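# Move the SOC bottle from fridge bin to bench

## Task

Find which of the two bottles in the refrigerator's bin carries the letters SOC. Lift that one out and set it upright on the bench, keep the other bottle upright inside the refrigerator, and close the refrigerator door. If neither bottle says SOC, take nothing out: close the door, then press the CALL key on the operator panel until it latches down. A wrong call is permanent, so press CALL only when no SOC bottle exists.

## Robot and tools

ROBOT. Two arms, left_arm and right_arm, each on its own carriage (left_rail, right_rail) on one shared floor track. Each arm has a parallel gripper. left_arm's fingers can fold: grip with the outer quarter of the pads near the fingertips, or a narrow part may slip or be squeezed unevenly, and fingertips pushed into a surface fold quietly. right_arm's fingers are rigid.

FRAMES. Results use one scene frame fixed to the table: z = 0 is the table top, +z up, +x is the direction the arms face, +y is to their left. The track runs along y at x = 0 (y = 0 mid-track); the table starts at x = 0.17 m. left_rail is always the carriage at larger y. Each arm base sits at x = 0, y = its carriage position, z = 0.04 m. Gripper axes: +z points out along the fingers, y is the opening direction, and a block sticks out about 10 cm toward the gripper's +x. end_effector_position is the point between closed pads.

execute_actions(actions, cameras). actions is a list run in order. Each action may hold rows, steps, until, and rail commands. rows: up to 15 rows, one per control step (1/30 s). Every row is 18 numbers in [-1, 1]: left arm dx, dy, dz, rx, ry, rz, left gripper position, force_limit, speed, then the same nine for the right arm. The six pose numbers are offsets, not poses: they count from that arm's Hand target at the start of the action, in that Hand target's own axes, and every row counts from that same start. 1.0 = 0.6 m for dx/dy/dz and 180 degrees for the rotation vector rx, ry, rz. Repeating an offset in a new action moves further. Sending six zeros re-commands the current Hand target. Gripper position is absolute: +1 fully open (140 mm), about -0.8 pads touch, -1 closes until blocked. force_limit -1..+1 sets squeeze (about 14 N to 58 N at slow close); speed -1..+1 sets closing rate (about 30 to 250 mm/s; faster grips harder). Always resend a gripper's last values to leave it unchanged, since 0 is itself a command. For gentle motion, ramp offsets by about 0.01 per row. steps: 1 to 450, default 15; after the last row the arms keep heading for its target. until ends an action early on rail fields, e.g. {"left_rail": {"position_status": ["!=", "moving"]}} or {"all": {"status": "ended"}}; numbers need a comparison ("=", "!=", "<", "<=", ">", ">=").

RAILS. {"left_rail": {"position_m": y}} sends a carriage to an absolute y in metres (left_rail -0.8 to 1.5, right_rail -1.5 to 0.8); speed_m_s 0.01 to 1; acceleration_factor 0.1 to 1 (0.73 m/s2 times it); {"stop": true} brakes. Keep carriages at least 0.78 m apart. Drive, then wait with an until on position_status, before aiming the arm at scene points. An out-of-range value rejects the whole call.

move(target, speed, blend, stop_force, zero, blocking, cameras). target is one 18-number row or a list of up to 15 rows, laid out as above; all offsets count from the Hand targets at the move's start. Paths are straight, end together, last 0.5 to 10 s. speed: m/s, 0.002 to 3.2, default 0.25 (turns limited to twice that in rad/s). blend: corner rounding in metres for lists. stop_force: 4 to 120 N, one value for both arms; ends an arm's path on felt push; use slow speeds with it, and omit it when backing off a contact. zero (default true) re-zeros force before the move. blocking=false returns early; then call wait or stop before more rows or moves. The result adds a move: line (done, off_target, held, fault, moving) and limits (paced, held).

wait(seconds 0 to 10). stop() brakes a running move. zoom_image(camera, region [x0, y0, x1, y1] pixels, at most 504 by 504) magnifies a camera's latest image; cameras: cam_high, cam_low, cam_bench_left, cam_bench_mid, cam_bench_right, cam_left_wrist, cam_right_wrist. zero_wrist_force(arm) re-zeros that wrist sensor. finished_scene(scene 1) ends the scene irreversibly.

RESULTS. Positions in metres, quaternions wxyz, velocities m/s and rad/s. Joint positions per arm: rail (m), then shoulder pan, shoulder lift, elbow, wrist 1, wrist 2, wrist 3 (rad). Hand target is what the next offsets count from. object_status: 0 moving, 1 blocked while opening, 2 blocked while closing (a grip), 3 reached command or pads met. position_measured is in counts: 3 open, about 139 at 60 mm, 200 at 20 mm, 230 closed. Wrist force/torque are in the gripper's own axes. Rail position_status: moving, done, contact_stop, time_out, stopped, stopped_with_arm, stopped_for_other_arm, stopped_for_other_carriage; position_answer taken or not_taken (resend once it stands).

AVOID. Any item falling or being set down off the table (track and metal strip included) fails the task. Do not drop or release moving parts, slam the door, or hit things hard. Arms are stiff: commanding past a firm contact can trip a fault (about 150 N net force, or joint torque limits such as 50.2 N m at the wrists), stopping the arm 10 s. Never let the arms or carriages press on each other, or a gripper close on the other arm. Avoid paths near an arm's own base. Long holding or stretching heats motors; at 85 °C the arm locks for 30 s or more. Read the bottle labels carefully before deciding on CALL.

Each tool is called by a JSON object that holds its "fn" and its "kwargs", one argument or row to a line.

## Session

{"fn": "execute_actions", "kwargs": {
  "actions": []
}}

Scene clock: 0.00 s.
left_arm: end_effector_position=(+0.3563, +1.2388, +0.5790) position_measured=3 object_status=3 end_effector_quat_wxyz=(+0.000, +0.000, +1.000, +0.000) | right_arm: end_effector_position=(+0.3563, -1.1930, +0.5790) position_measured=3 object_status=3 end_effector_quat_wxyz=(+0.000, +0.000, +1.000, +0.000)
Joint positions: left_arm=[1.16 -0.281 -2.157 1.821 -1.235 -1.571 -0.281] | right_arm=[-1.272 -0.28 -2.157 1.821 -1.235 -1.571 -0.28]
Joint velocities: within noise
Joint torques (N m): no reading
Motor temperatures (°C): left_arm=[30 30 28 38 29 37] | right_arm=[30 26 32 31 39 36]
Wrist force (N): no reading
Wrist torque (N m): no reading
Wrist force, peak (N): no reading
Hand target: left_arm +0.3563, +1.2388, +0.5790; +0.000, +0.000, +1.000, +0.000 | right_arm +0.3563, -1.1930, +0.5790; +0.000, +0.000, +1.000, +0.000
Tool commands: left_gripper/position=+1.0 left_gripper/force_limit=+1.0 left_gripper/speed=+1.0 right_gripper/position=+1.0 right_gripper/force_limit=+1.0 right_gripper/speed=+1.0
left_rail: position_m=1.160 position_status=done
right_rail: position_m=-1.272 position_status=done

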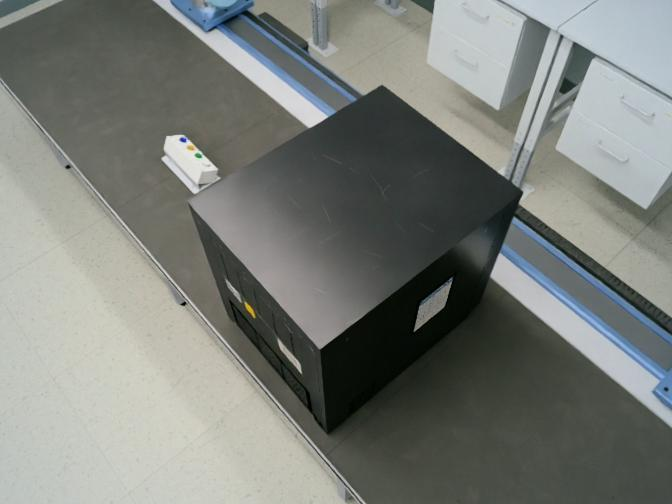

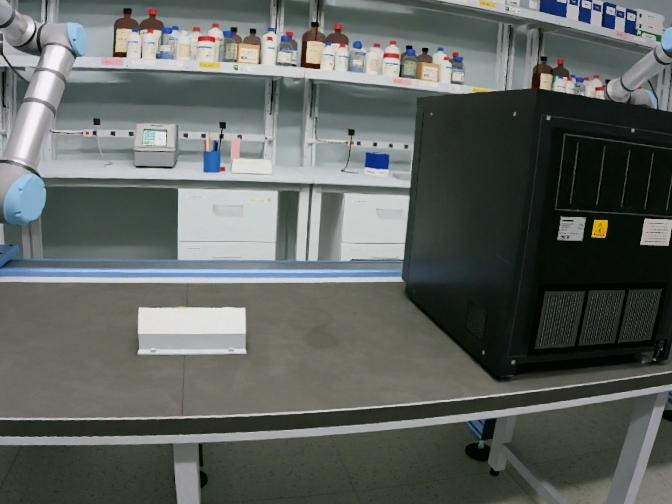

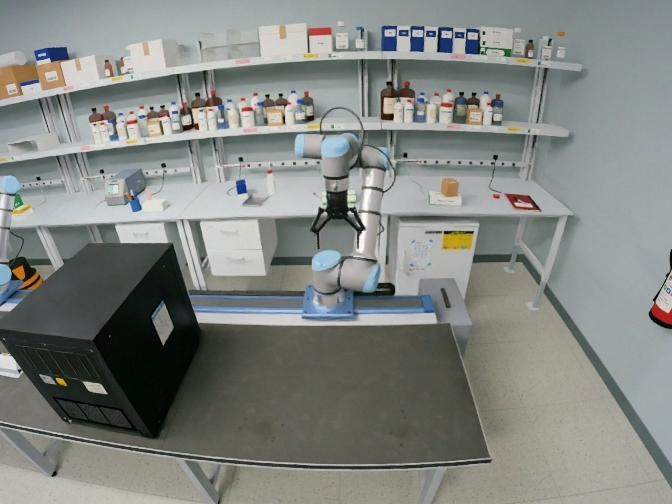

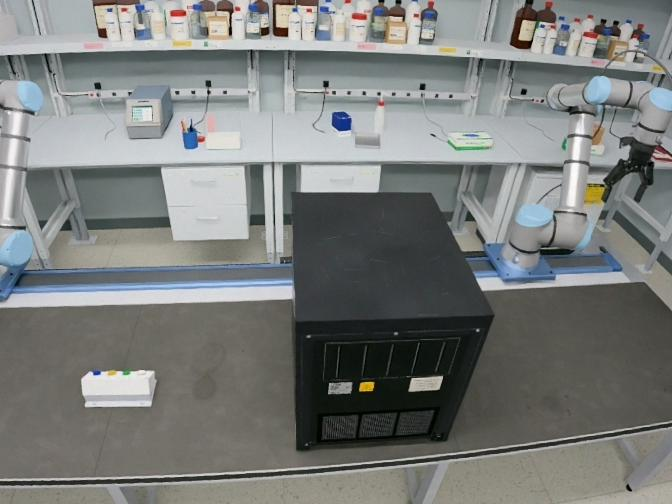

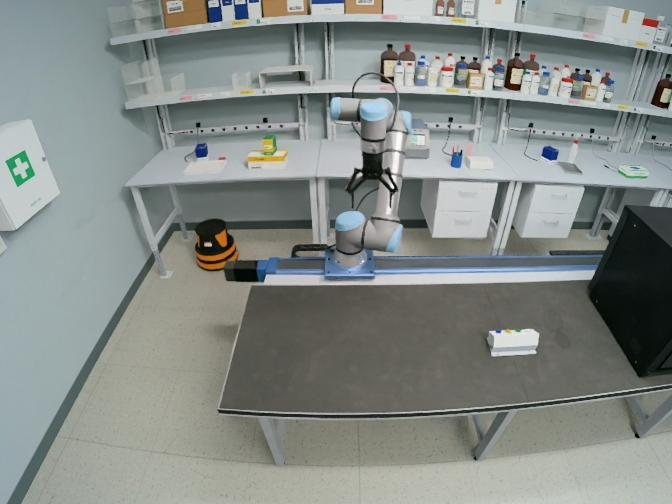

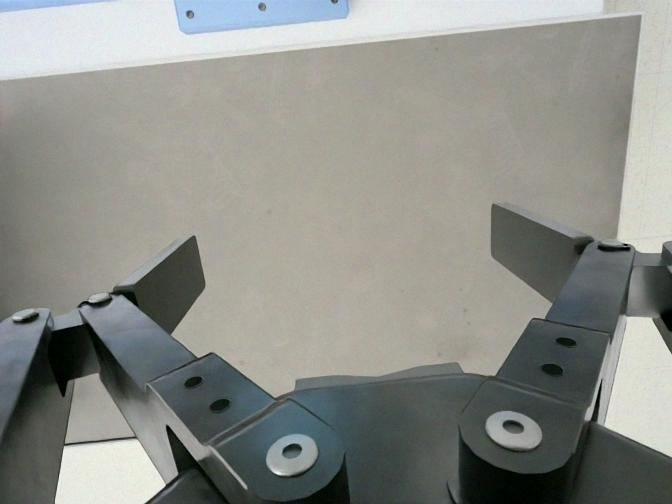

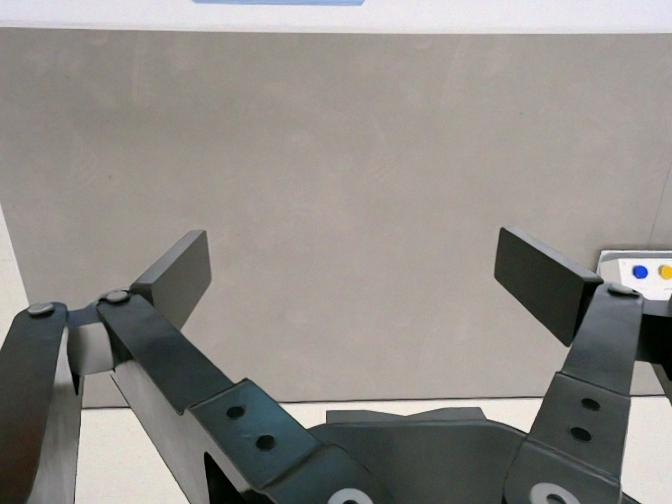

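{"fn": "zoom_image", "kwargs": {
  "camera": "cam_high",
  "region": [300, 70, 560, 330]
}}

{"fn": "zoom_image", "kwargs": {
  "camera": "cam_bench_mid",
  "region": [270, 170, 520, 460]
}}

{"fn": "zoom_image", "kwargs": {
  "camera": "cam_bench_mid",
  "region": [60, 340, 200, 440]
}}

{"fn": "zoom_image", "kwargs": {
  "camera": "cam_high",
  "region": [140, 110, 260, 210]
}}

Scaled by 1.938 from the camera's 672x504 image, which has a finer 960x720 frame.

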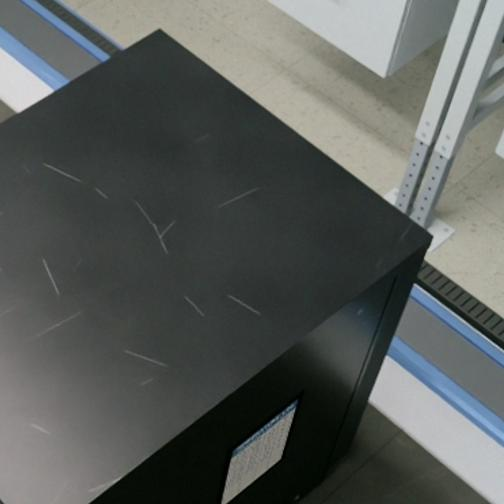

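Scaled by 1.738 from the camera's 672x504 image, which has a finer 960x720 frame.

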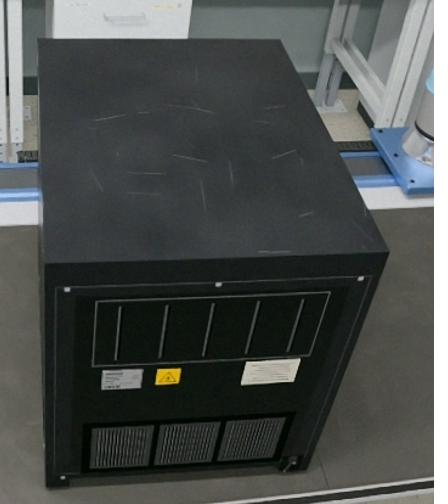

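Scaled by 3.600 from the camera's 672x504 image, which has a finer 960x720 frame.

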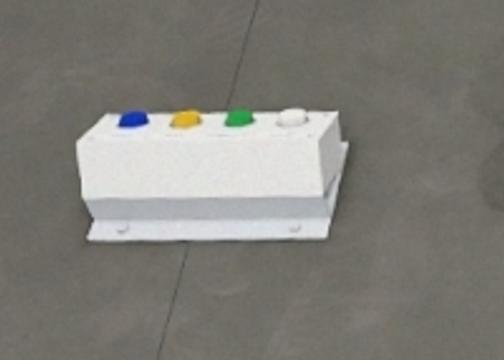

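Scaled by 4.200 from the camera's 672x504 image, which has a finer 960x720 frame.

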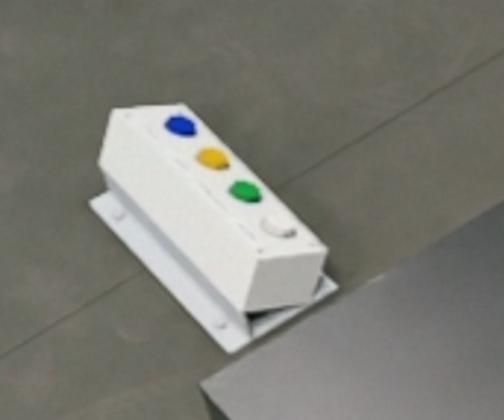

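{"fn": "move", "kwargs": {
  "target": [
    [0,0,0,0,0,0,1,1,1,0.0938,0.285,0.1817,0.3536,0,-0.3536,1,1,1],
    [0,0,0,0,0,0,1,1,1,0.7772,0.5892,0.3817,0.707,0,-0.707,1,1,1]
  ],
  "blend": [0.08,0],
  "speed": 0.5
}}

{"fn": "execute_actions", "kwargs": {
  "actions": [
    {"right_rail":{"position_m":-0.12},"steps":200,"until":{"right_rail":{"position_status":["!=","moving"]}}}
  ],
  "cameras": ["cam_right_wrist","cam_high"]
}}

Scene clock: 104.80 s.
left_arm: end_effector_position=(+0.3563, +1.2388, +0.5790) position_measured=3 object_status=3 end_effector_quat_wxyz=(+0.000, +0.000, +1.000, +0.000) | right_arm: end_effector_position=(-0.1099, -0.8395, +0.3499) position_measured=3 object_status=3 end_effector_quat_wxyz=(+0.000, +0.707, +0.000, +0.707)
Joint positions: left_arm=[1.16 -0.281 -2.157 1.821 -1.235 -1.571 -0.281] | right_arm=[-1.272 2.094 -1.332 1.983 -0.651 -2.618 0.001]
Joint torques (N m): left_arm=[-2.51 -0.52 -49.56 -4.24 -0.46 -0.19] | right_arm=[19.01 -40.11 -40.45 -1.03 -2.43 -3.28]
Wrist force (N): left_arm=[-0.2 0.2 -0.2] | right_arm=[1.9 -0.8 -1.8]
Wrist torque (N m): left_arm=[0.04 0.06 -0.01] | right_arm=[0.05 -0.20 -0.06]
Wrist force, peak (N): left_arm=[-0.5 -0.1 -0.1] | right_arm=[0.9 -0.5 -4.4]
Hand target: left_arm +0.3563, +1.2388, +0.5790; +0.000, +0.000, +1.000, +0.000 | right_arm -0.1100, -0.8395, +0.3499; +0.000, +0.707, +0.000, +0.707
Off the commanded pose: left_arm 0.000 m, 0 deg | right_arm 0.000 m, 0 deg.
left_rail: position_m=1.160 position_status=done
right_rail: position_m=-1.272 position_status=done
move: done

Scene clock: 107.60 s.
left_arm: end_effector_position=(+0.3563, +1.2388, +0.5790) position_measured=3 object_status=3 end_effector_quat_wxyz=(+0.000, +0.000, +1.000, +0.000) | right_arm: end_effector_position=(-0.1100, +0.3121, +0.3499) position_measured=3 object_status=3 end_effector_quat_wxyz=(+0.000, +0.707, +0.000, +0.707)
Joint positions: left_arm=[1.16 -0.281 -2.157 1.821 -1.235 -1.571 -0.281] | right_arm=[-0.12 2.094 -1.332 1.983 -0.651 -2.618 0]
Joint torques (N m): left_arm=[-6.39 0.39 -50.86 -4.48 -0.25 0] | right_arm=[-4.72 -69.54 -28.75 2.79 0.86 -3.32]
Wrist force (N): left_arm=[-0.4 0.0 0.0] | right_arm=[1.9 -0.2 -2.1]
Wrist torque (N m): left_arm=[-0.01 0.09 0.00] | right_arm=[0.16 -0.20 -0.06]
Wrist force, peak (N): left_arm=[-0.4 -0.1 0.2] | right_arm=[2.2 -2.0 -2.5]
Hand target: left_arm +0.3563, +1.2388, +0.5790; +0.000, +0.000, +1.000, +0.000 | right_arm -0.1100, +0.3121, +0.3499; +0.000, +0.707, +0.000, +0.707
Tool commands: left_gripper/position=+1.0 left_gripper/force_limit=+1.0 left_gripper/speed=+1.0 right_gripper/position=+1.0 right_gripper/force_limit=+1.0 right_gripper/speed=+1.0
Off the commanded pose: left_arm 0.000 m, 0 deg | right_arm 0.000 m, 0 deg.
left_rail: position_m=1.160 position_status=done
right_rail: position_m=-0.120 position_status=done
camera_calibration:
cam_right_wrist: T_world_to_cam=[[-0.032384, -0.999448, 0.00738272, 0.314248], [-0.330962, 0.00375334, -0.943637, 0.297764], [0.943088, -0.0330021, -0.330901, 0.41531], [0, 0, 0, 1]] pos_world=[-0.282949, 0.326663, 0.416088]
Images, in order (width x height): cam_high 672x504, cam_right_wrist 672x504.

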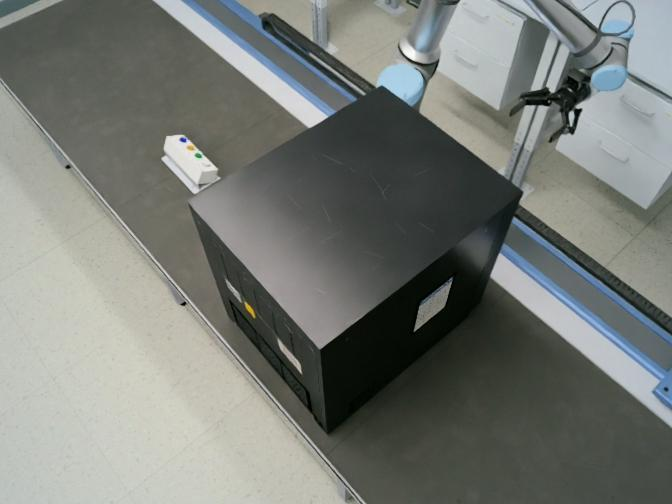

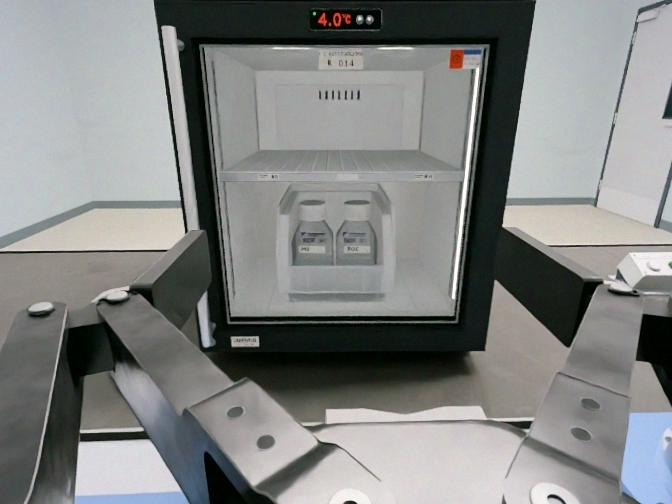

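{"fn": "zoom_image", "kwargs": {
  "camera": "cam_right_wrist",
  "region": [260, 170, 410, 310]
}}

{"fn": "zoom_image", "kwargs": {
  "camera": "cam_right_wrist",
  "region": [285, 190, 385, 275]
}}

{"fn": "zoom_image", "kwargs": {
  "camera": "cam_right_wrist",
  "region": [145, 0, 545, 370]
}}

Scaled by 3.360 from the camera's 672x504 image, which has a finer 960x720 frame.

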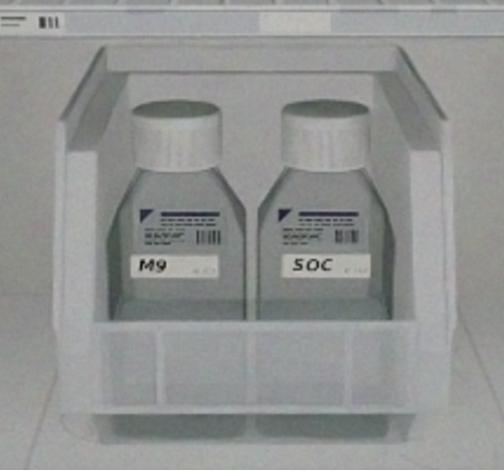

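Scaled by 5.040 from the camera's 672x504 image, which has a finer 960x720 frame.

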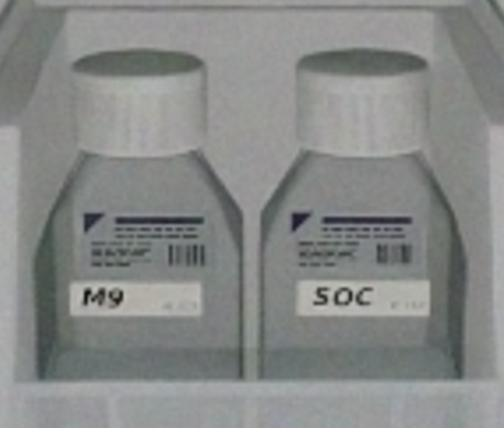

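Scaled by 1.260 from the camera's 672x504 image, which has a finer 960x720 frame.

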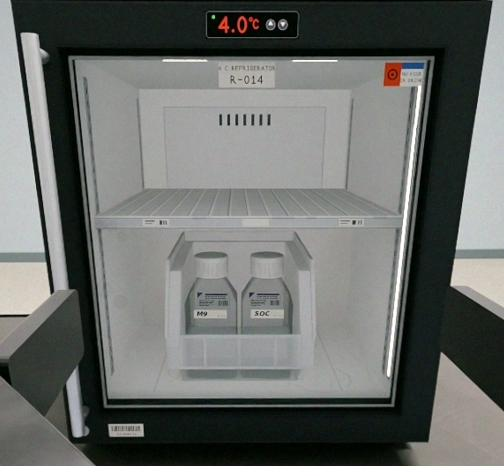

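{"fn": "zoom_image", "kwargs": {
  "camera": "cam_right_wrist",
  "region": [180, 290, 330, 440]
}}

{"fn": "zoom_image", "kwargs": {
  "camera": "cam_right_wrist",
  "region": [400, 250, 550, 400]
}}

{"fn": "zoom_image", "kwargs": {
  "camera": "cam_right_wrist",
  "region": [140, 0, 280, 140]
}}

Scaled by 3.360 from the camera's 672x504 image, which has a finer 960x720 frame.

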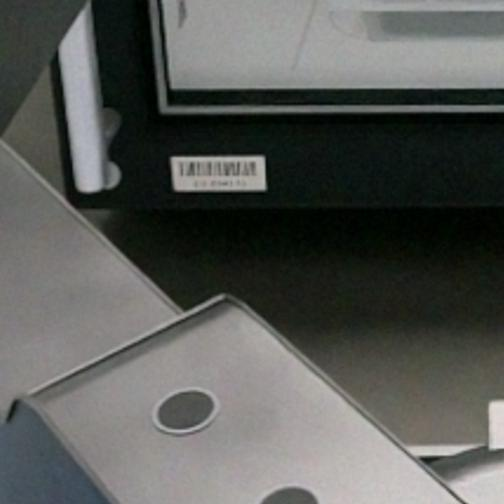

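Scaled by 3.360 from the camera's 672x504 image, which has a finer 960x720 frame.

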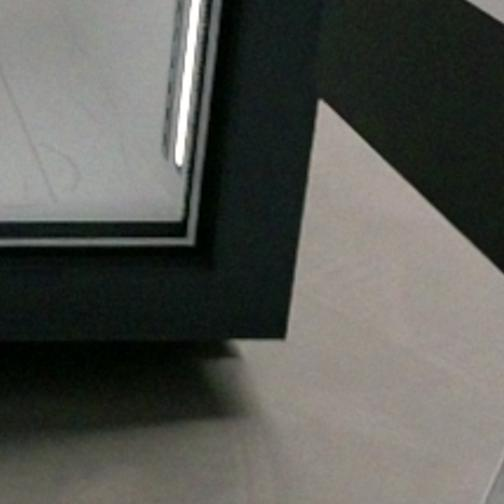

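Scaled by 3.600 from the camera's 672x504 image, which has a finer 960x720 frame.

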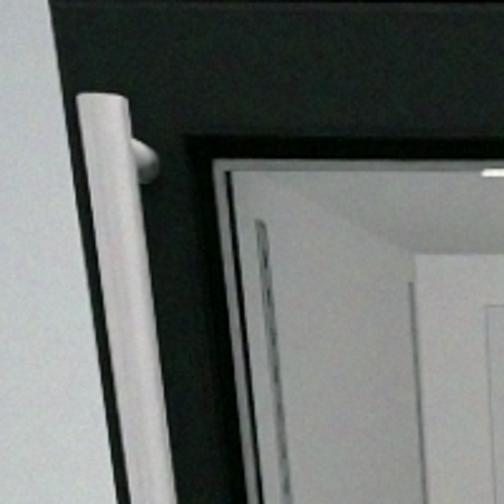

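{"fn": "execute_actions", "kwargs": {
  "actions": [
    {"right_rail":{"position_m":-0.32},"steps":120,"until":{"right_rail":{"position_status":["!=","moving"]}}}
  ],
  "cameras": ["cam_right_wrist"]
}}

{"fn": "zoom_image", "kwargs": {
  "camera": "cam_right_wrist",
  "region": [0, 0, 300, 300]
}}

{"fn": "zoom_image", "kwargs": {
  "camera": "cam_right_wrist",
  "region": [130, 170, 280, 320]
}}

{"fn": "zoom_image", "kwargs": {
  "camera": "cam_right_wrist",
  "region": [280, 0, 480, 200]
}}

{"fn": "zoom_image", "kwargs": {
  "camera": "cam_right_wrist",
  "region": [260, 200, 460, 400]
}}

Scene clock: 133.93 s.
left_arm: end_effector_position=(+0.3563, +1.2388, +0.5790) position_measured=3 object_status=3 end_effector_quat_wxyz=(+0.000, +0.000, +1.000, +0.000) | right_arm: end_effector_position=(-0.1099, +0.1121, +0.3499) position_measured=3 object_status=3 end_effector_quat_wxyz=(+0.000, +0.707, +0.000, +0.707)
Joint positions: left_arm=[1.16 -0.281 -2.157 1.821 -1.235 -1.571 -0.281] | right_arm=[-0.32 2.094 -1.332 1.983 -0.651 -2.618 0]
Joint torques (N m): left_arm=[-5.21 -0.94 -48.72 -4.09 0.28 -0.45] | right_arm=[2.2 -69.9 -36.84 3.38 2.12 -3.18]
Wrist force (N): left_arm=[-0.2 0.0 -0.2] | right_arm=[1.8 -0.5 -2.2]
Wrist torque (N m): left_arm=[0.00 0.06 0.00] | right_arm=[0.11 -0.17 -0.05]
Wrist force, peak (N): left_arm=[-0.6 -0.2 0.3] | right_arm=[1.7 -2.7 -2.1]
Hand target: left_arm +0.3563, +1.2388, +0.5790; +0.000, +0.000, +1.000, +0.000 | right_arm -0.1100, +0.1121, +0.3499; +0.000, +0.707, +0.000, +0.707
Tool commands: left_gripper/position=+1.0 left_gripper/force_limit=+1.0 left_gripper/speed=+1.0 right_gripper/position=+1.0 right_gripper/force_limit=+1.0 right_gripper/speed=+1.0
Off the commanded pose: left_arm 0.000 m, 0 deg | right_arm 0.000 m, 0 deg.
left_rail: position_m=1.160 position_status=done
right_rail: position_m=-0.320 position_status=done
camera_calibration:
cam_right_wrist: T_world_to_cam=[[-0.0324789, -0.999445, 0.0074163, 0.114317], [-0.330873, 0.00374994, -0.943668, 0.298554], [0.943116, -0.0331032, -0.330811, 0.408693], [0, 0, 0, 1]] pos_world=[-0.282949, 0.126663, 0.416088]
Images, in order (width x height): cam_right_wrist 672x504.

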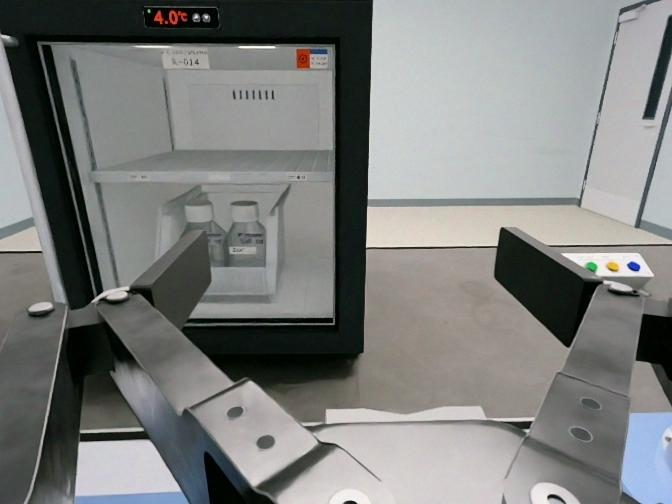

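Scaled by 1.680 from the camera's 672x504 image, which has a finer 960x720 frame.

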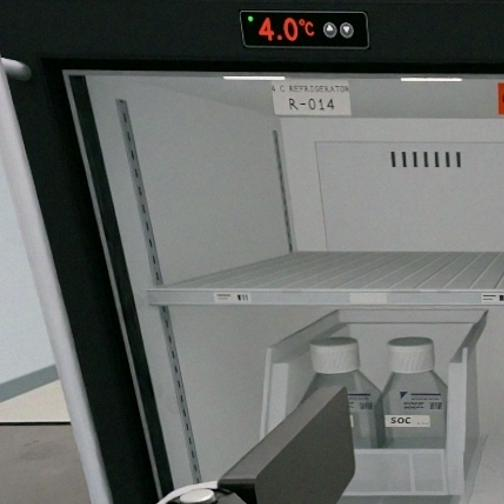

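Scaled by 3.360 from the camera's 672x504 image, which has a finer 960x720 frame.

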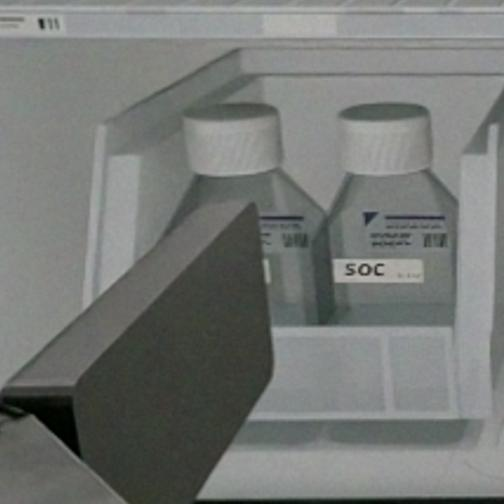

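Scaled by 2.520 from the camera's 672x504 image, which has a finer 960x720 frame.

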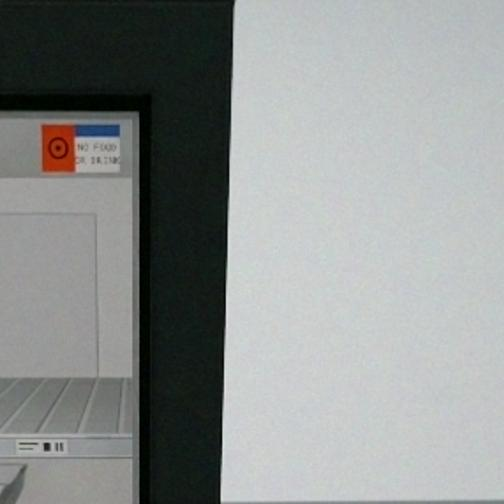

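Scaled by 2.520 from the camera's 672x504 image, which has a finer 960x720 frame.

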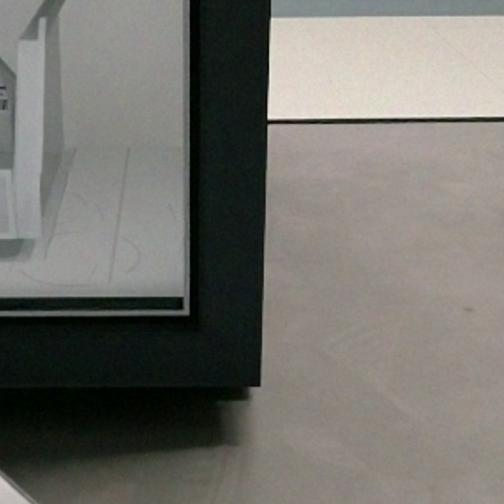

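{"fn": "zoom_image", "kwargs": {
  "camera": "cam_right_wrist",
  "region": [0, 20, 100, 120]
}}

{"fn": "zoom_image", "kwargs": {
  "camera": "cam_right_wrist",
  "region": [0, 120, 100, 220]
}}

{"fn": "zoom_image", "kwargs": {
  "camera": "cam_right_wrist",
  "region": [20, 220, 120, 320]
}}

Scaled by 5.040 from the camera's 672x504 image, which has a finer 960x720 frame.

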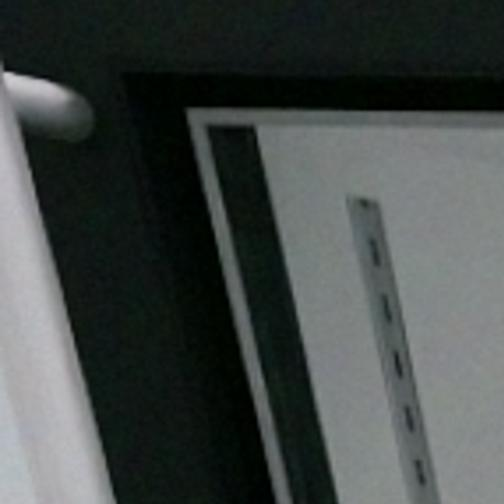

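Scaled by 5.040 from the camera's 672x504 image, which has a finer 960x720 frame.

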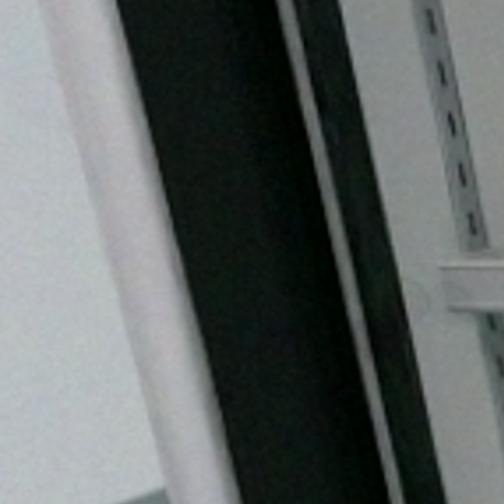

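Scaled by 5.040 from the camera's 672x504 image, which has a finer 960x720 frame.

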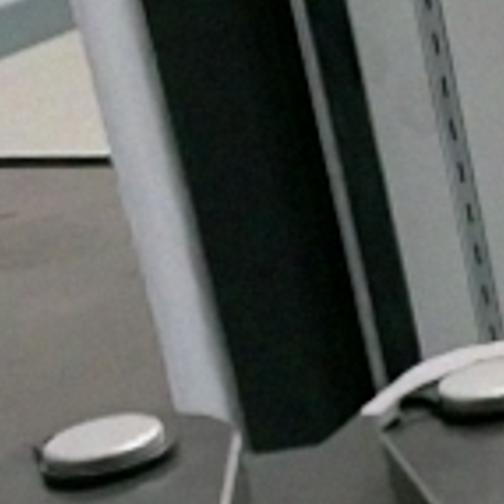

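{"fn": "zoom_image", "kwargs": {
  "camera": "cam_right_wrist",
  "region": [70, 410, 150, 490]
}}

{"fn": "zoom_image", "kwargs": {
  "camera": "cam_right_wrist",
  "region": [460, 390, 540, 470]
}}

{"fn": "zoom_image", "kwargs": {
  "camera": "cam_right_wrist",
  "region": [600, 390, 672, 462]
}}

Scaled by 6.300 from the camera's 672x504 image, which has a finer 960x720 frame.

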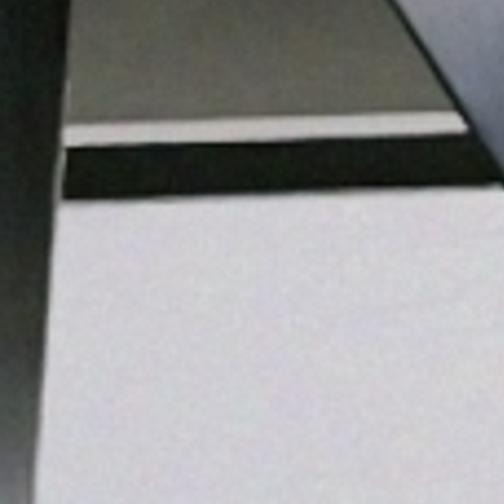

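Scaled by 6.300 from the camera's 672x504 image, which has a finer 960x720 frame.

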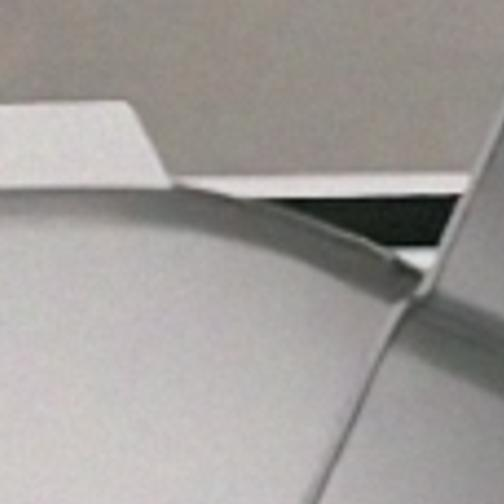

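Scaled by 7.000 from the camera's 672x504 image, which has a finer 960x720 frame.

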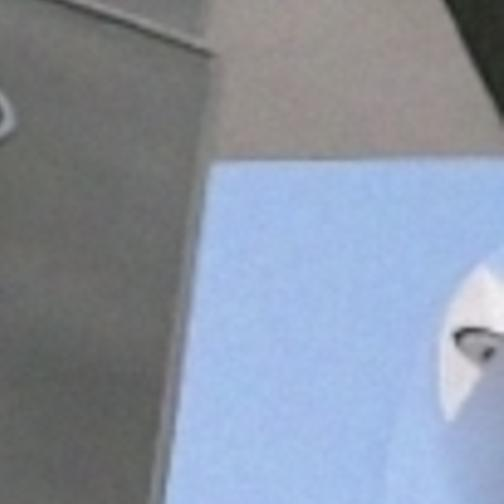

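{"fn": "execute_actions", "kwargs": {
  "actions": [
    {"right_rail":{"position_m":-0.7},"steps":120,"until":{"right_rail":{"position_status":["!=","moving"]}}}
  ]
}}

{"fn": "move", "kwargs": {
  "target": [0,0,0,0,0,0,1,1,1,0.05,-0.5432,0.275,-0.109,-0.1513,0.480,0.05,-1,-1],
  "speed": 0.5
}}

Scene clock: 364.93 s.
left_arm: end_effector_position=(+0.3563, +1.2388, +0.5790) position_measured=3 object_status=3 end_effector_quat_wxyz=(+0.000, +0.000, +1.000, +0.000) | right_arm: end_effector_position=(-0.1100, -0.2679, +0.3499) position_measured=3 object_status=3 end_effector_quat_wxyz=(+0.000, +0.707, +0.000, +0.707)
Joint positions: left_arm=[1.16 -0.281 -2.157 1.821 -1.235 -1.571 -0.281] | right_arm=[-0.7 2.094 -1.332 1.983 -0.651 -2.618 0]
Joint torques (N m): left_arm=[-0.16 -3.86 -48.93 -4.01 0.01 -0.1] | right_arm=[2.29 -47.62 -32.51 2.72 2.01 -2.2]
Wrist force (N): left_arm=[0.0 0.1 0.1] | right_arm=[1.4 -0.5 -2.4]
Wrist torque (N m): left_arm=[0.02 0.00 0.00] | right_arm=[0.12 -0.08 -0.05]
Wrist force, peak (N): left_arm=[-0.4 -0.5 0.0] | right_arm=[1.8 -2.1 -2.7]
Hand target: left_arm +0.3563, +1.2388, +0.5790; +0.000, +0.000, +1.000, +0.000 | right_arm -0.1100, -0.2679, +0.3499; +0.000, +0.707, +0.000, +0.707
Tool commands: left_gripper/position=+1.0 left_gripper/force_limit=+1.0 left_gripper/speed=+1.0 right_gripper/position=+1.0 right_gripper/force_limit=+1.0 right_gripper/speed=+1.0
Off the commanded pose: left_arm 0.000 m, 0 deg | right_arm 0.000 m, 0 deg.
left_rail: position_m=1.160 position_status=done
right_rail: position_m=-0.700 position_status=done

Scene clock: 367.63 s.
left_arm: end_effector_position=(+0.3563, +1.2388, +0.5790) position_measured=3 object_status=3 end_effector_quat_wxyz=(+0.000, +0.000, +1.000, +0.000) | right_arm: end_effector_position=(+0.0551, +0.0580, +0.3800) position_measured=123 object_status=0 end_effector_quat_wxyz=(-0.369, +0.638, -0.585, +0.338)
Joint positions: left_arm=[1.16 -0.281 -2.157 1.821 -1.235 -1.571 -0.281] | right_arm=[-0.7 1.658 -1.363 1.854 -2.062 -2.618 0.001]
Joint torques (N m): left_arm=[-7.41 -2.98 -48.97 -3.67 0.05 -0.24] | right_arm=[-18.56 -83.26 -37.04 -7.5 0.21 -3.83]
Wrist force (N): left_arm=[0.0 -0.1 0.1] | right_arm=[2.2 0.5 -1.3]
Wrist torque (N m): left_arm=[-0.03 0.00 0.00] | right_arm=[0.21 -0.34 0.05]
Wrist force, peak (N): left_arm=[-0.2 -0.4 0.4] | right_arm=[0.9 1.5 -3.1]
Hand target: left_arm +0.3563, +1.2388, +0.5790; +0.000, +0.000, +1.000, +0.000 | right_arm +0.0551, +0.0580, +0.3800; -0.369, +0.638, -0.585, +0.338
Off the commanded pose: left_arm 0.000 m, 0 deg | right_arm 0.000 m, 0 deg.
left_rail: position_m=1.160 position_status=done
right_rail: position_m=-0.700 position_status=done
move: done

{"fn": "move", "kwargs": {
  "target": [0,0,0,0,0,0,1,1,1,-0.6532,0.007,0.2542,0.0653,-0.1918,0.4629,0.05,-1,-1],
  "speed": 0.5,
  "cameras": ["cam_right_wrist"]
}}

Scene clock: 374.80 s.
left_arm: end_effector_position=(+0.3563, +1.2388, +0.5790) position_measured=3 object_status=3 end_effector_quat_wxyz=(+0.000, +0.000, +1.000, +0.000) | right_arm: end_effector_position=(+0.1139, +0.2991, +0.3292) position_measured=123 object_status=3 end_effector_quat_wxyz=(+0.603, -0.349, +0.714, -0.069)
Joint positions: left_arm=[1.16 -0.281 -2.157 1.821 -1.235 -1.571 -0.281] | right_arm=[-0.7 1.595 -0.901 1.609 -3.127 -2.73 0.111]
Joint torques (N m): left_arm=[-3.76 -3.79 -49.74 -3.93 -0.17 0.04] | right_arm=[19.24 -114.75 -30.87 -0.4 1.14 3.37]
Wrist force (N): left_arm=[-0.2 0.0 -0.1] | right_arm=[2.5 -0.5 -0.2]
Wrist torque (N m): left_arm=[-0.01 0.04 0.00] | right_arm=[-0.04 -0.53 -0.11]
Wrist force, peak (N): left_arm=[-0.6 -0.2 0.1] | right_arm=[7.6 10.7 4.6]
Hand target: left_arm +0.3563, +1.2388, +0.5790; +0.000, +0.000, +1.000, +0.000 | right_arm +0.1139, +0.2991, +0.3292; +0.603, -0.349, +0.714, -0.069 (not the last commanded pose)
Off the commanded pose: left_arm 0.000 m, 0 deg | right_arm 0.167 m, 36 deg.
left_rail: position_m=1.160 position_status=done
right_rail: position_m=-0.700 position_status=done
move: held (right_arm; a check stopped the path); limits=held
pose unreachable (right arm): on one or more control steps of this call, first in action 0 (counted from 0), this arm could not follow its commanded pose, so it was not sent that pose on those steps. It may still have moved: this result reports where it is.
cause: moving toward the commanded pose would bring two parts of the arm too close to each other (its gripper and another part of the arm, with joints 5 (wrist 1) to 7 (wrist 3) between them, 3 mm apart when it was first held).
camera_calibration:
cam_right_wrist: T_world_to_cam=[[-0.44455, 0.732075, -0.51618, 0.0101089], [-0.270878, 0.439403, 0.856475, -0.377423], [0.853815, 0.520568, 0.00296639, -0.0684837], [0, 0, 0, 1]] pos_world=[-0.0392693, 0.194091, 0.328675]
Images, in order (width x height): cam_right_wrist 672x504.

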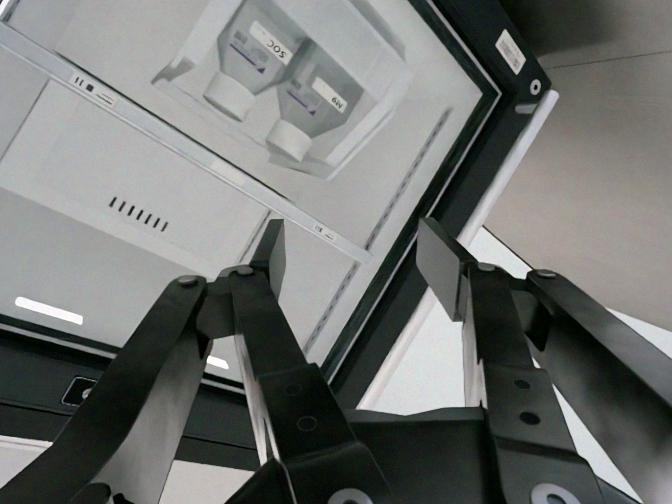

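{"fn": "move", "kwargs": {
  "target": [0,0,0,0,0,0,1,1,1,-0.1182,0.2,0.1548,0.1101,0.0284,-0.8135,0.05,-1,-1],
  "speed": 0.6,
  "cameras": ["cam_right_wrist"]
}}

Scene clock: 389.63 s.
left_arm: end_effector_position=(+0.3563, +1.2388, +0.5790) position_measured=3 object_status=3 end_effector_quat_wxyz=(+0.000, +0.000, +1.000, +0.000) | right_arm: end_effector_position=(+0.1139, +0.2994, +0.3291) position_measured=123 object_status=3 end_effector_quat_wxyz=(+0.603, -0.350, +0.714, -0.070)
Joint positions: left_arm=[1.16 -0.281 -2.157 1.821 -1.235 -1.571 -0.281] | right_arm=[-0.7 1.595 -0.9 1.608 -3.126 -2.731 0.109]
Joint torques (N m): left_arm=[-3.71 -3.91 -48.53 -3.65 -0.32 -0.18] | right_arm=[16.16 -116.45 -32.23 -6.98 0.65 3.41]
Wrist force (N): left_arm=[-0.2 -0.1 0.1] | right_arm=[3.2 -1.4 -0.6]
Wrist torque (N m): left_arm=[-0.01 0.03 0.00] | right_arm=[-0.24 -0.67 -0.11]
Wrist force, peak (N): left_arm=[-0.5 0.2 0.3] | right_arm=[3.5 -0.9 -0.3]
Hand target: left_arm +0.3563, +1.2388, +0.5790; +0.000, +0.000, +1.000, +0.000 | right_arm +0.1139, +0.2994, +0.3292; +0.603, -0.350, +0.714, -0.070 (not the last commanded pose)
Off the commanded pose: left_arm 0.000 m, 0 deg | right_arm 0.167 m, 148 deg.
left_rail: position_m=1.160 position_status=done
right_rail: position_m=-0.700 position_status=done
move: held (right_arm; a check stopped the path); limits=held
pose unreachable (right arm): on one or more control steps of this call, first in action 0 (counted from 0), this arm could not follow its commanded pose, so it was not sent that pose on those steps. It may still have moved: this result reports where it is.
cause: moving toward the commanded pose would bring two parts of the arm too close to each other (its gripper and another part of the arm, with joints 5 (wrist 1) to 7 (wrist 3) between them, 3 mm apart when it was first held).
camera_calibration:
cam_right_wrist: T_world_to_cam=[[-0.444382, 0.730167, -0.519018, 0.0113265], [-0.272103, 0.441979, 0.85476, -0.377577], [0.853513, 0.521066, 0.00227306, -0.0684676], [0, 0, 0, 1]] pos_world=[-0.0392684, 0.194287, 0.328772]
Images, in order (width x height): cam_right_wrist 672x504.

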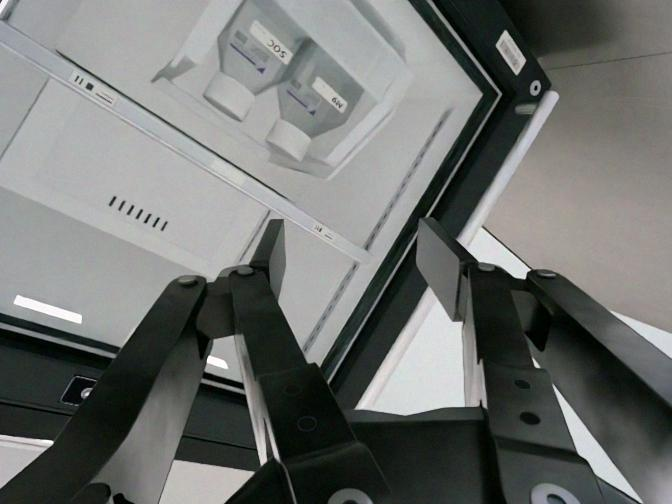

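{"fn": "move", "kwargs": {
  "target": [0,0,0,0,0,0,1,1,1,0,0,0,0,0,-0.45,0.05,-1,-1],
  "speed": 0.6
}}

Scene clock: 394.37 s.
left_arm: end_effector_position=(+0.3563, +1.2388, +0.5790) position_measured=3 object_status=3 end_effector_quat_wxyz=(+0.000, +0.000, +1.000, +0.000) | right_arm: end_effector_position=(+0.1139, +0.2994, +0.3293) position_measured=123 object_status=3 end_effector_quat_wxyz=(+0.602, -0.351, +0.713, -0.071)
Joint positions: left_arm=[1.16 -0.281 -2.157 1.821 -1.235 -1.571 -0.281] | right_arm=[-0.7 1.595 -0.9 1.608 -3.126 -2.731 0.106]
Joint torques (N m): left_arm=[-1.17 -4.4 -47.03 -3.64 0.27 -0.21] | right_arm=[-10.7 -103.77 -32.51 -7.18 0.85 2.73]
Wrist force (N): left_arm=[0.0 0.1 0.0] | right_arm=[2.8 -0.4 -0.5]
Wrist torque (N m): left_arm=[0.02 0.01 0.00] | right_arm=[-0.01 -0.60 -0.11]
Wrist force, peak (N): left_arm=[-0.5 -0.2 -0.4] | right_arm=[3.5 -0.4 -0.2]
Hand target: left_arm +0.3563, +1.2388, +0.5790; +0.000, +0.000, +1.000, +0.000 | right_arm +0.1139, +0.2994, +0.3292; +0.602, -0.351, +0.713, -0.071 (not the last commanded pose)
Off the commanded pose: left_arm 0.000 m, 0 deg | right_arm 0.000 m, 81 deg.
left_rail: position_m=1.160 position_status=done
right_rail: position_m=-0.700 position_status=done
move: held (right_arm; a check stopped the path); limits=held
pose unreachable (right arm): on one or more control steps of this call, first in action 0 (counted from 0), this arm could not follow its commanded pose, so it was not sent that pose on those steps. It may still have moved: this result reports where it is.
cause: moving toward the commanded pose would bring two parts of the arm too close to each other (its gripper and another part of the arm, with joints 5 (wrist 1) to 7 (wrist 3) between them, 2 mm apart when it was first held).

{"fn": "move", "kwargs": {
  "target": [
    [0,0,0,0,0,0,1,1,1,0.1682,-0.3038,-0.2408,-0.0367,0.1081,-0.2846,0.05,-1,-1],
    [0,0,0,0,0,0,1,1,1,0.1682,-0.3038,-0.2408,-0.1289,0.0639,-0.7778,0.05,-1,-1],
    [0,0,0,0,0,0,1,1,1,-0.118,0.1997,0.1545,0.1101,0.0284,-0.8135,0.05,-1,-1]
  ],
  "speed": 0.6,
  "blend": [0.02,0.02,0],
  "cameras": ["cam_right_wrist"]
}}

Scene clock: 418.37 s.
left_arm: end_effector_position=(+0.3563, +1.2388, +0.5790) position_measured=3 object_status=3 end_effector_quat_wxyz=(+0.000, +0.000, +1.000, +0.000) | right_arm: end_effector_position=(+0.1504, +0.4598, +0.2993) position_measured=123 object_status=3 end_effector_quat_wxyz=(-0.121, +0.696, +0.126, +0.696)
Joint positions: left_arm=[1.16 -0.281 -2.157 1.821 -1.235 -1.571 -0.281] | right_arm=[-0.7 1.566 -0.436 0.989 -3.692 -2.787 -3.146]
Joint torques (N m): left_arm=[-5.36 -4.06 -46.67 -3.27 0.32 0.06] | right_arm=[-19.62 -105.68 -45.35 -3.97 3.08 -3.73]
Wrist force (N): left_arm=[-0.2 0.1 -0.1] | right_arm=[1.7 -0.3 -2.7]
Wrist torque (N m): left_arm=[0.02 0.04 0.00] | right_arm=[0.12 -0.19 -0.10]
Wrist force, peak (N): left_arm=[-0.5 0.4 0.1] | right_arm=[5.1 -0.6 -2.1]
Hand target: left_arm +0.3563, +1.2388, +0.5790; +0.000, +0.000, +1.000, +0.000 | right_arm +0.1504, +0.4598, +0.2993; -0.121, +0.696, +0.126, +0.696
Off the commanded pose: left_arm 0.000 m, 0 deg | right_arm 0.000 m, 0 deg.
left_rail: position_m=1.160 position_status=done
right_rail: position_m=-0.700 position_status=done
move: done
camera_calibration:
cam_right_wrist: T_world_to_cam=[[0.312791, -0.949715, 0.0142819, 0.393878], [-0.310689, -0.116512, -0.943344, 0.387761], [0.897571, 0.290632, -0.33151, 0.0160732], [0, 0, 0, 1]] pos_world=[-0.0171555, 0.414579, 0.365495]
Images, in order (width x height): cam_right_wrist 672x504.

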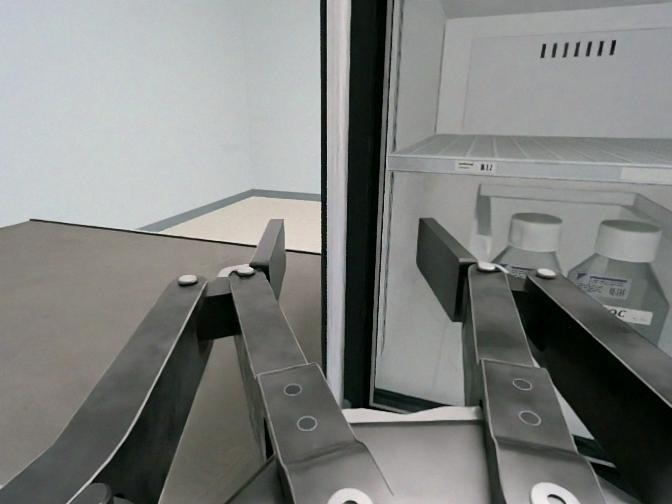

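{"fn": "move", "kwargs": {
  "target": [0,0,0,0,0,0,1,1,1,0,-0.002,0.1678,0,0,0,0.05,-1,-1],
  "speed": 0.12,
  "stop_force": 12,
  "cameras": ["cam_right_wrist"]
}}

{"fn": "zoom_image", "kwargs": {
  "camera": "cam_right_wrist",
  "region": [230, 150, 480, 350]
}}

Scene clock: 424.80 s.
left_arm: end_effector_position=(+0.3563, +1.2388, +0.5790) position_measured=3 object_status=3 end_effector_quat_wxyz=(+0.000, +0.000, +1.000, +0.000) | right_arm: end_effector_position=(+0.2446, +0.4955, +0.2992) position_measured=123 object_status=3 end_effector_quat_wxyz=(-0.121, +0.696, +0.126, +0.696)
Joint positions: left_arm=[1.16 -0.281 -2.157 1.821 -1.235 -1.571 -0.281] | right_arm=[-0.7 1.479 -0.392 0.895 -3.643 -2.699 -3.147]
Joint torques (N m): left_arm=[-3.66 -5.06 -47 -3.49 0.09 -0.54] | right_arm=[-19.1 -108.2 -47.26 2.28 3.03 -3.56]
Wrist force (N): left_arm=[-0.3 -0.2 -0.1] | right_arm=[2.0 -0.3 -2.6]
Wrist torque (N m): left_arm=[-0.03 0.06 0.00] | right_arm=[0.11 -0.26 -0.07]
Wrist force, peak (N): left_arm=[-0.4 0.1 0.4] | right_arm=[2.1 -0.3 -3.8]
Hand target: left_arm +0.3563, +1.2388, +0.5790; +0.000, +0.000, +1.000, +0.000 | right_arm +0.2446, +0.4955, +0.2992; -0.121, +0.696, +0.126, +0.696
Off the commanded pose: left_arm 0.000 m, 0 deg | right_arm 0.000 m, 0 deg.
left_rail: position_m=1.160 position_status=done
right_rail: position_m=-0.700 position_status=done
move: done
camera_calibration:
cam_right_wrist: T_world_to_cam=[[0.312789, -0.949715, 0.0142826, 0.398225], [-0.310604, -0.116485, -0.943375, 0.421074], [0.897601, 0.290641, -0.331421, -0.0788966], [0, 0, 0, 1]] pos_world=[0.0770445, 0.450179, 0.365395]
Images, in order (width x height): cam_right_wrist 672x504.

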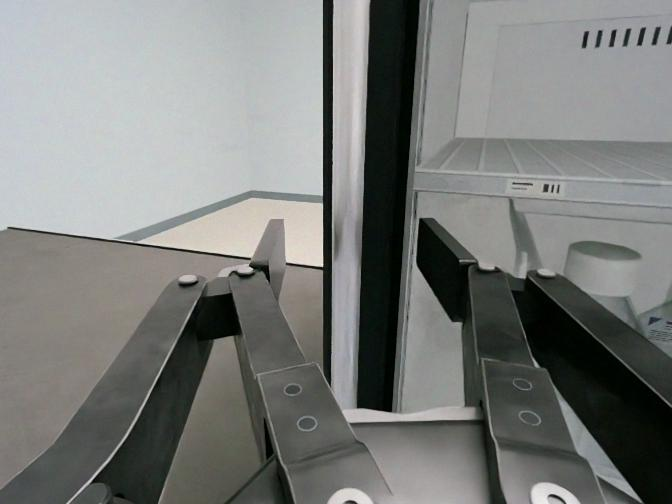

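Scaled by 2.016 from the camera's 672x504 image, which has a finer 960x720 frame.

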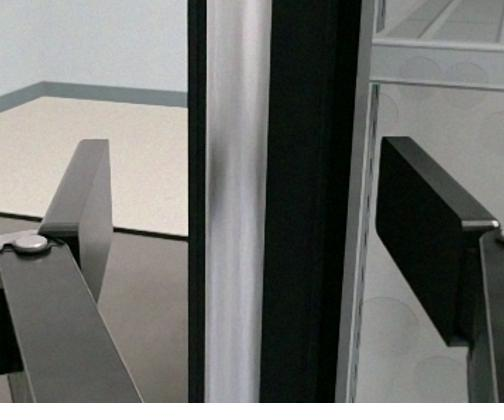

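{"fn": "move", "kwargs": {
  "target": [0,0,0,0,0,0,1,1,1,0,-0.0035,0,0,0,0,0.05,-1,-1],
  "speed": 0.05
}}

{"fn": "zero_wrist_force", "kwargs": {
  "arm": "right_arm"
}}

{"fn": "execute_actions", "kwargs": {
  "actions": [
    {"rows":[[0,0,0,0,0,0,1,1,1,0,0,0,0,0,0,-1,-1,-1]],"steps":100}
  ],
  "cameras": ["cam_right_wrist"]
}}

Scene clock: 430.43 s.
left_arm: end_effector_position=(+0.3563, +1.2388, +0.5790) position_measured=3 object_status=3 end_effector_quat_wxyz=(+0.000, +0.000, +1.000, +0.000) | right_arm: end_effector_position=(+0.2439, +0.4974, +0.2992) position_measured=123 object_status=3 end_effector_quat_wxyz=(-0.121, +0.696, +0.126, +0.696)
Joint positions: left_arm=[1.16 -0.281 -2.157 1.821 -1.235 -1.571 -0.281] | right_arm=[-0.7 1.48 -0.389 0.887 -3.639 -2.7 -3.147]
Joint torques (N m): left_arm=[-3.95 -4.5 -46.67 -3.29 0.2 -0.2] | right_arm=[19.16 -107.84 -47.16 2.26 -2.4 -2.86]
Wrist force (N): left_arm=[-0.4 -0.1 0.2] | right_arm=[2.0 -0.7 -2.5]
Wrist torque (N m): left_arm=[-0.01 0.08 0.00] | right_arm=[0.02 -0.26 -0.07]
Wrist force, peak (N): left_arm=[-0.7 -0.1 0.1] | right_arm=[2.1 -0.6 -2.9]
Hand target: left_arm +0.3563, +1.2388, +0.5790; +0.000, +0.000, +1.000, +0.000 | right_arm +0.2439, +0.4974, +0.2992; -0.121, +0.696, +0.126, +0.696
Off the commanded pose: left_arm 0.000 m, 0 deg | right_arm 0.000 m, 0 deg.
left_rail: position_m=1.160 position_status=done
right_rail: position_m=-0.700 position_status=done
move: done

Wrist force sensor zeroed.

Scene clock: 433.97 s.
left_arm: end_effector_position=(+0.3563, +1.2388, +0.5790) position_measured=3 object_status=3 end_effector_quat_wxyz=(+0.000, +0.000, +1.000, +0.000) | right_arm: end_effector_position=(+0.2438, +0.4975, +0.2992) position_measured=207 object_status=2 end_effector_quat_wxyz=(-0.121, +0.696, +0.126, +0.696)
Joint positions: left_arm=[1.16 -0.281 -2.157 1.821 -1.235 -1.571 -0.281] | right_arm=[-0.7 1.48 -0.389 0.887 -3.639 -2.7 -3.147]
Joint torques (N m): left_arm=[-2.77 -6.21 -46.3 -3.03 0.17 -0.56] | right_arm=[-26 -117.6 -34.59 -7.21 -11.51 -1.66]
Wrist force (N, zeroed by zero_wrist_force on right_arm): left_arm=[-0.1 0.0 0.0] | right_arm=[0.0 -27.9 7.2]
Wrist torque (N m, zeroed by zero_wrist_force on right_arm): left_arm=[0.01 0.02 0.00] | right_arm=[0.07 0.07 0.19]
Wrist force, peak (N, zeroed by zero_wrist_force on right_arm): left_arm=[-0.4 -0.4 0.1] | right_arm=[0.0 -27.9 7.2]
Hand target: left_arm +0.3563, +1.2388, +0.5790; +0.000, +0.000, +1.000, +0.000 | right_arm +0.2439, +0.4974, +0.2992; -0.121, +0.696, +0.126, +0.696
Off the commanded pose: left_arm 0.000 m, 0 deg | right_arm 0.000 m, 0 deg.
left_rail: position_m=1.160 position_status=done
right_rail: position_m=-0.700 position_status=done
camera_calibration:
cam_right_wrist: T_world_to_cam=[[0.312789, -0.949715, 0.0142826, 0.400374], [-0.310604, -0.116485, -0.943375, 0.421058], [0.897601, 0.290641, -0.331421, -0.0787598], [0, 0, 0, 1]] pos_world=[0.0762445, 0.452179, 0.365395]
Images, in order (width x height): cam_right_wrist 672x504.

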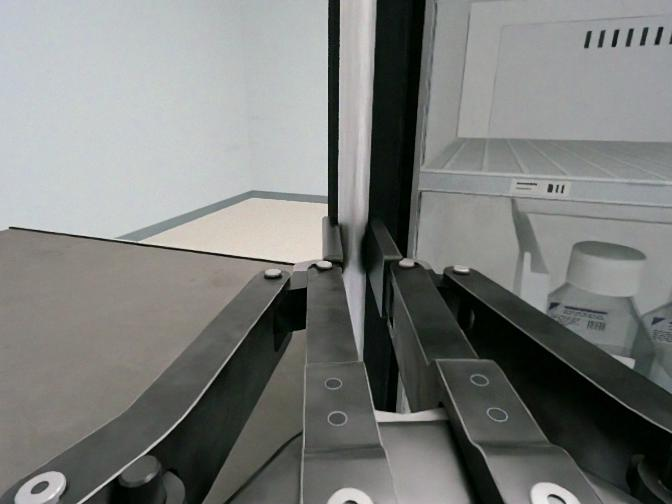

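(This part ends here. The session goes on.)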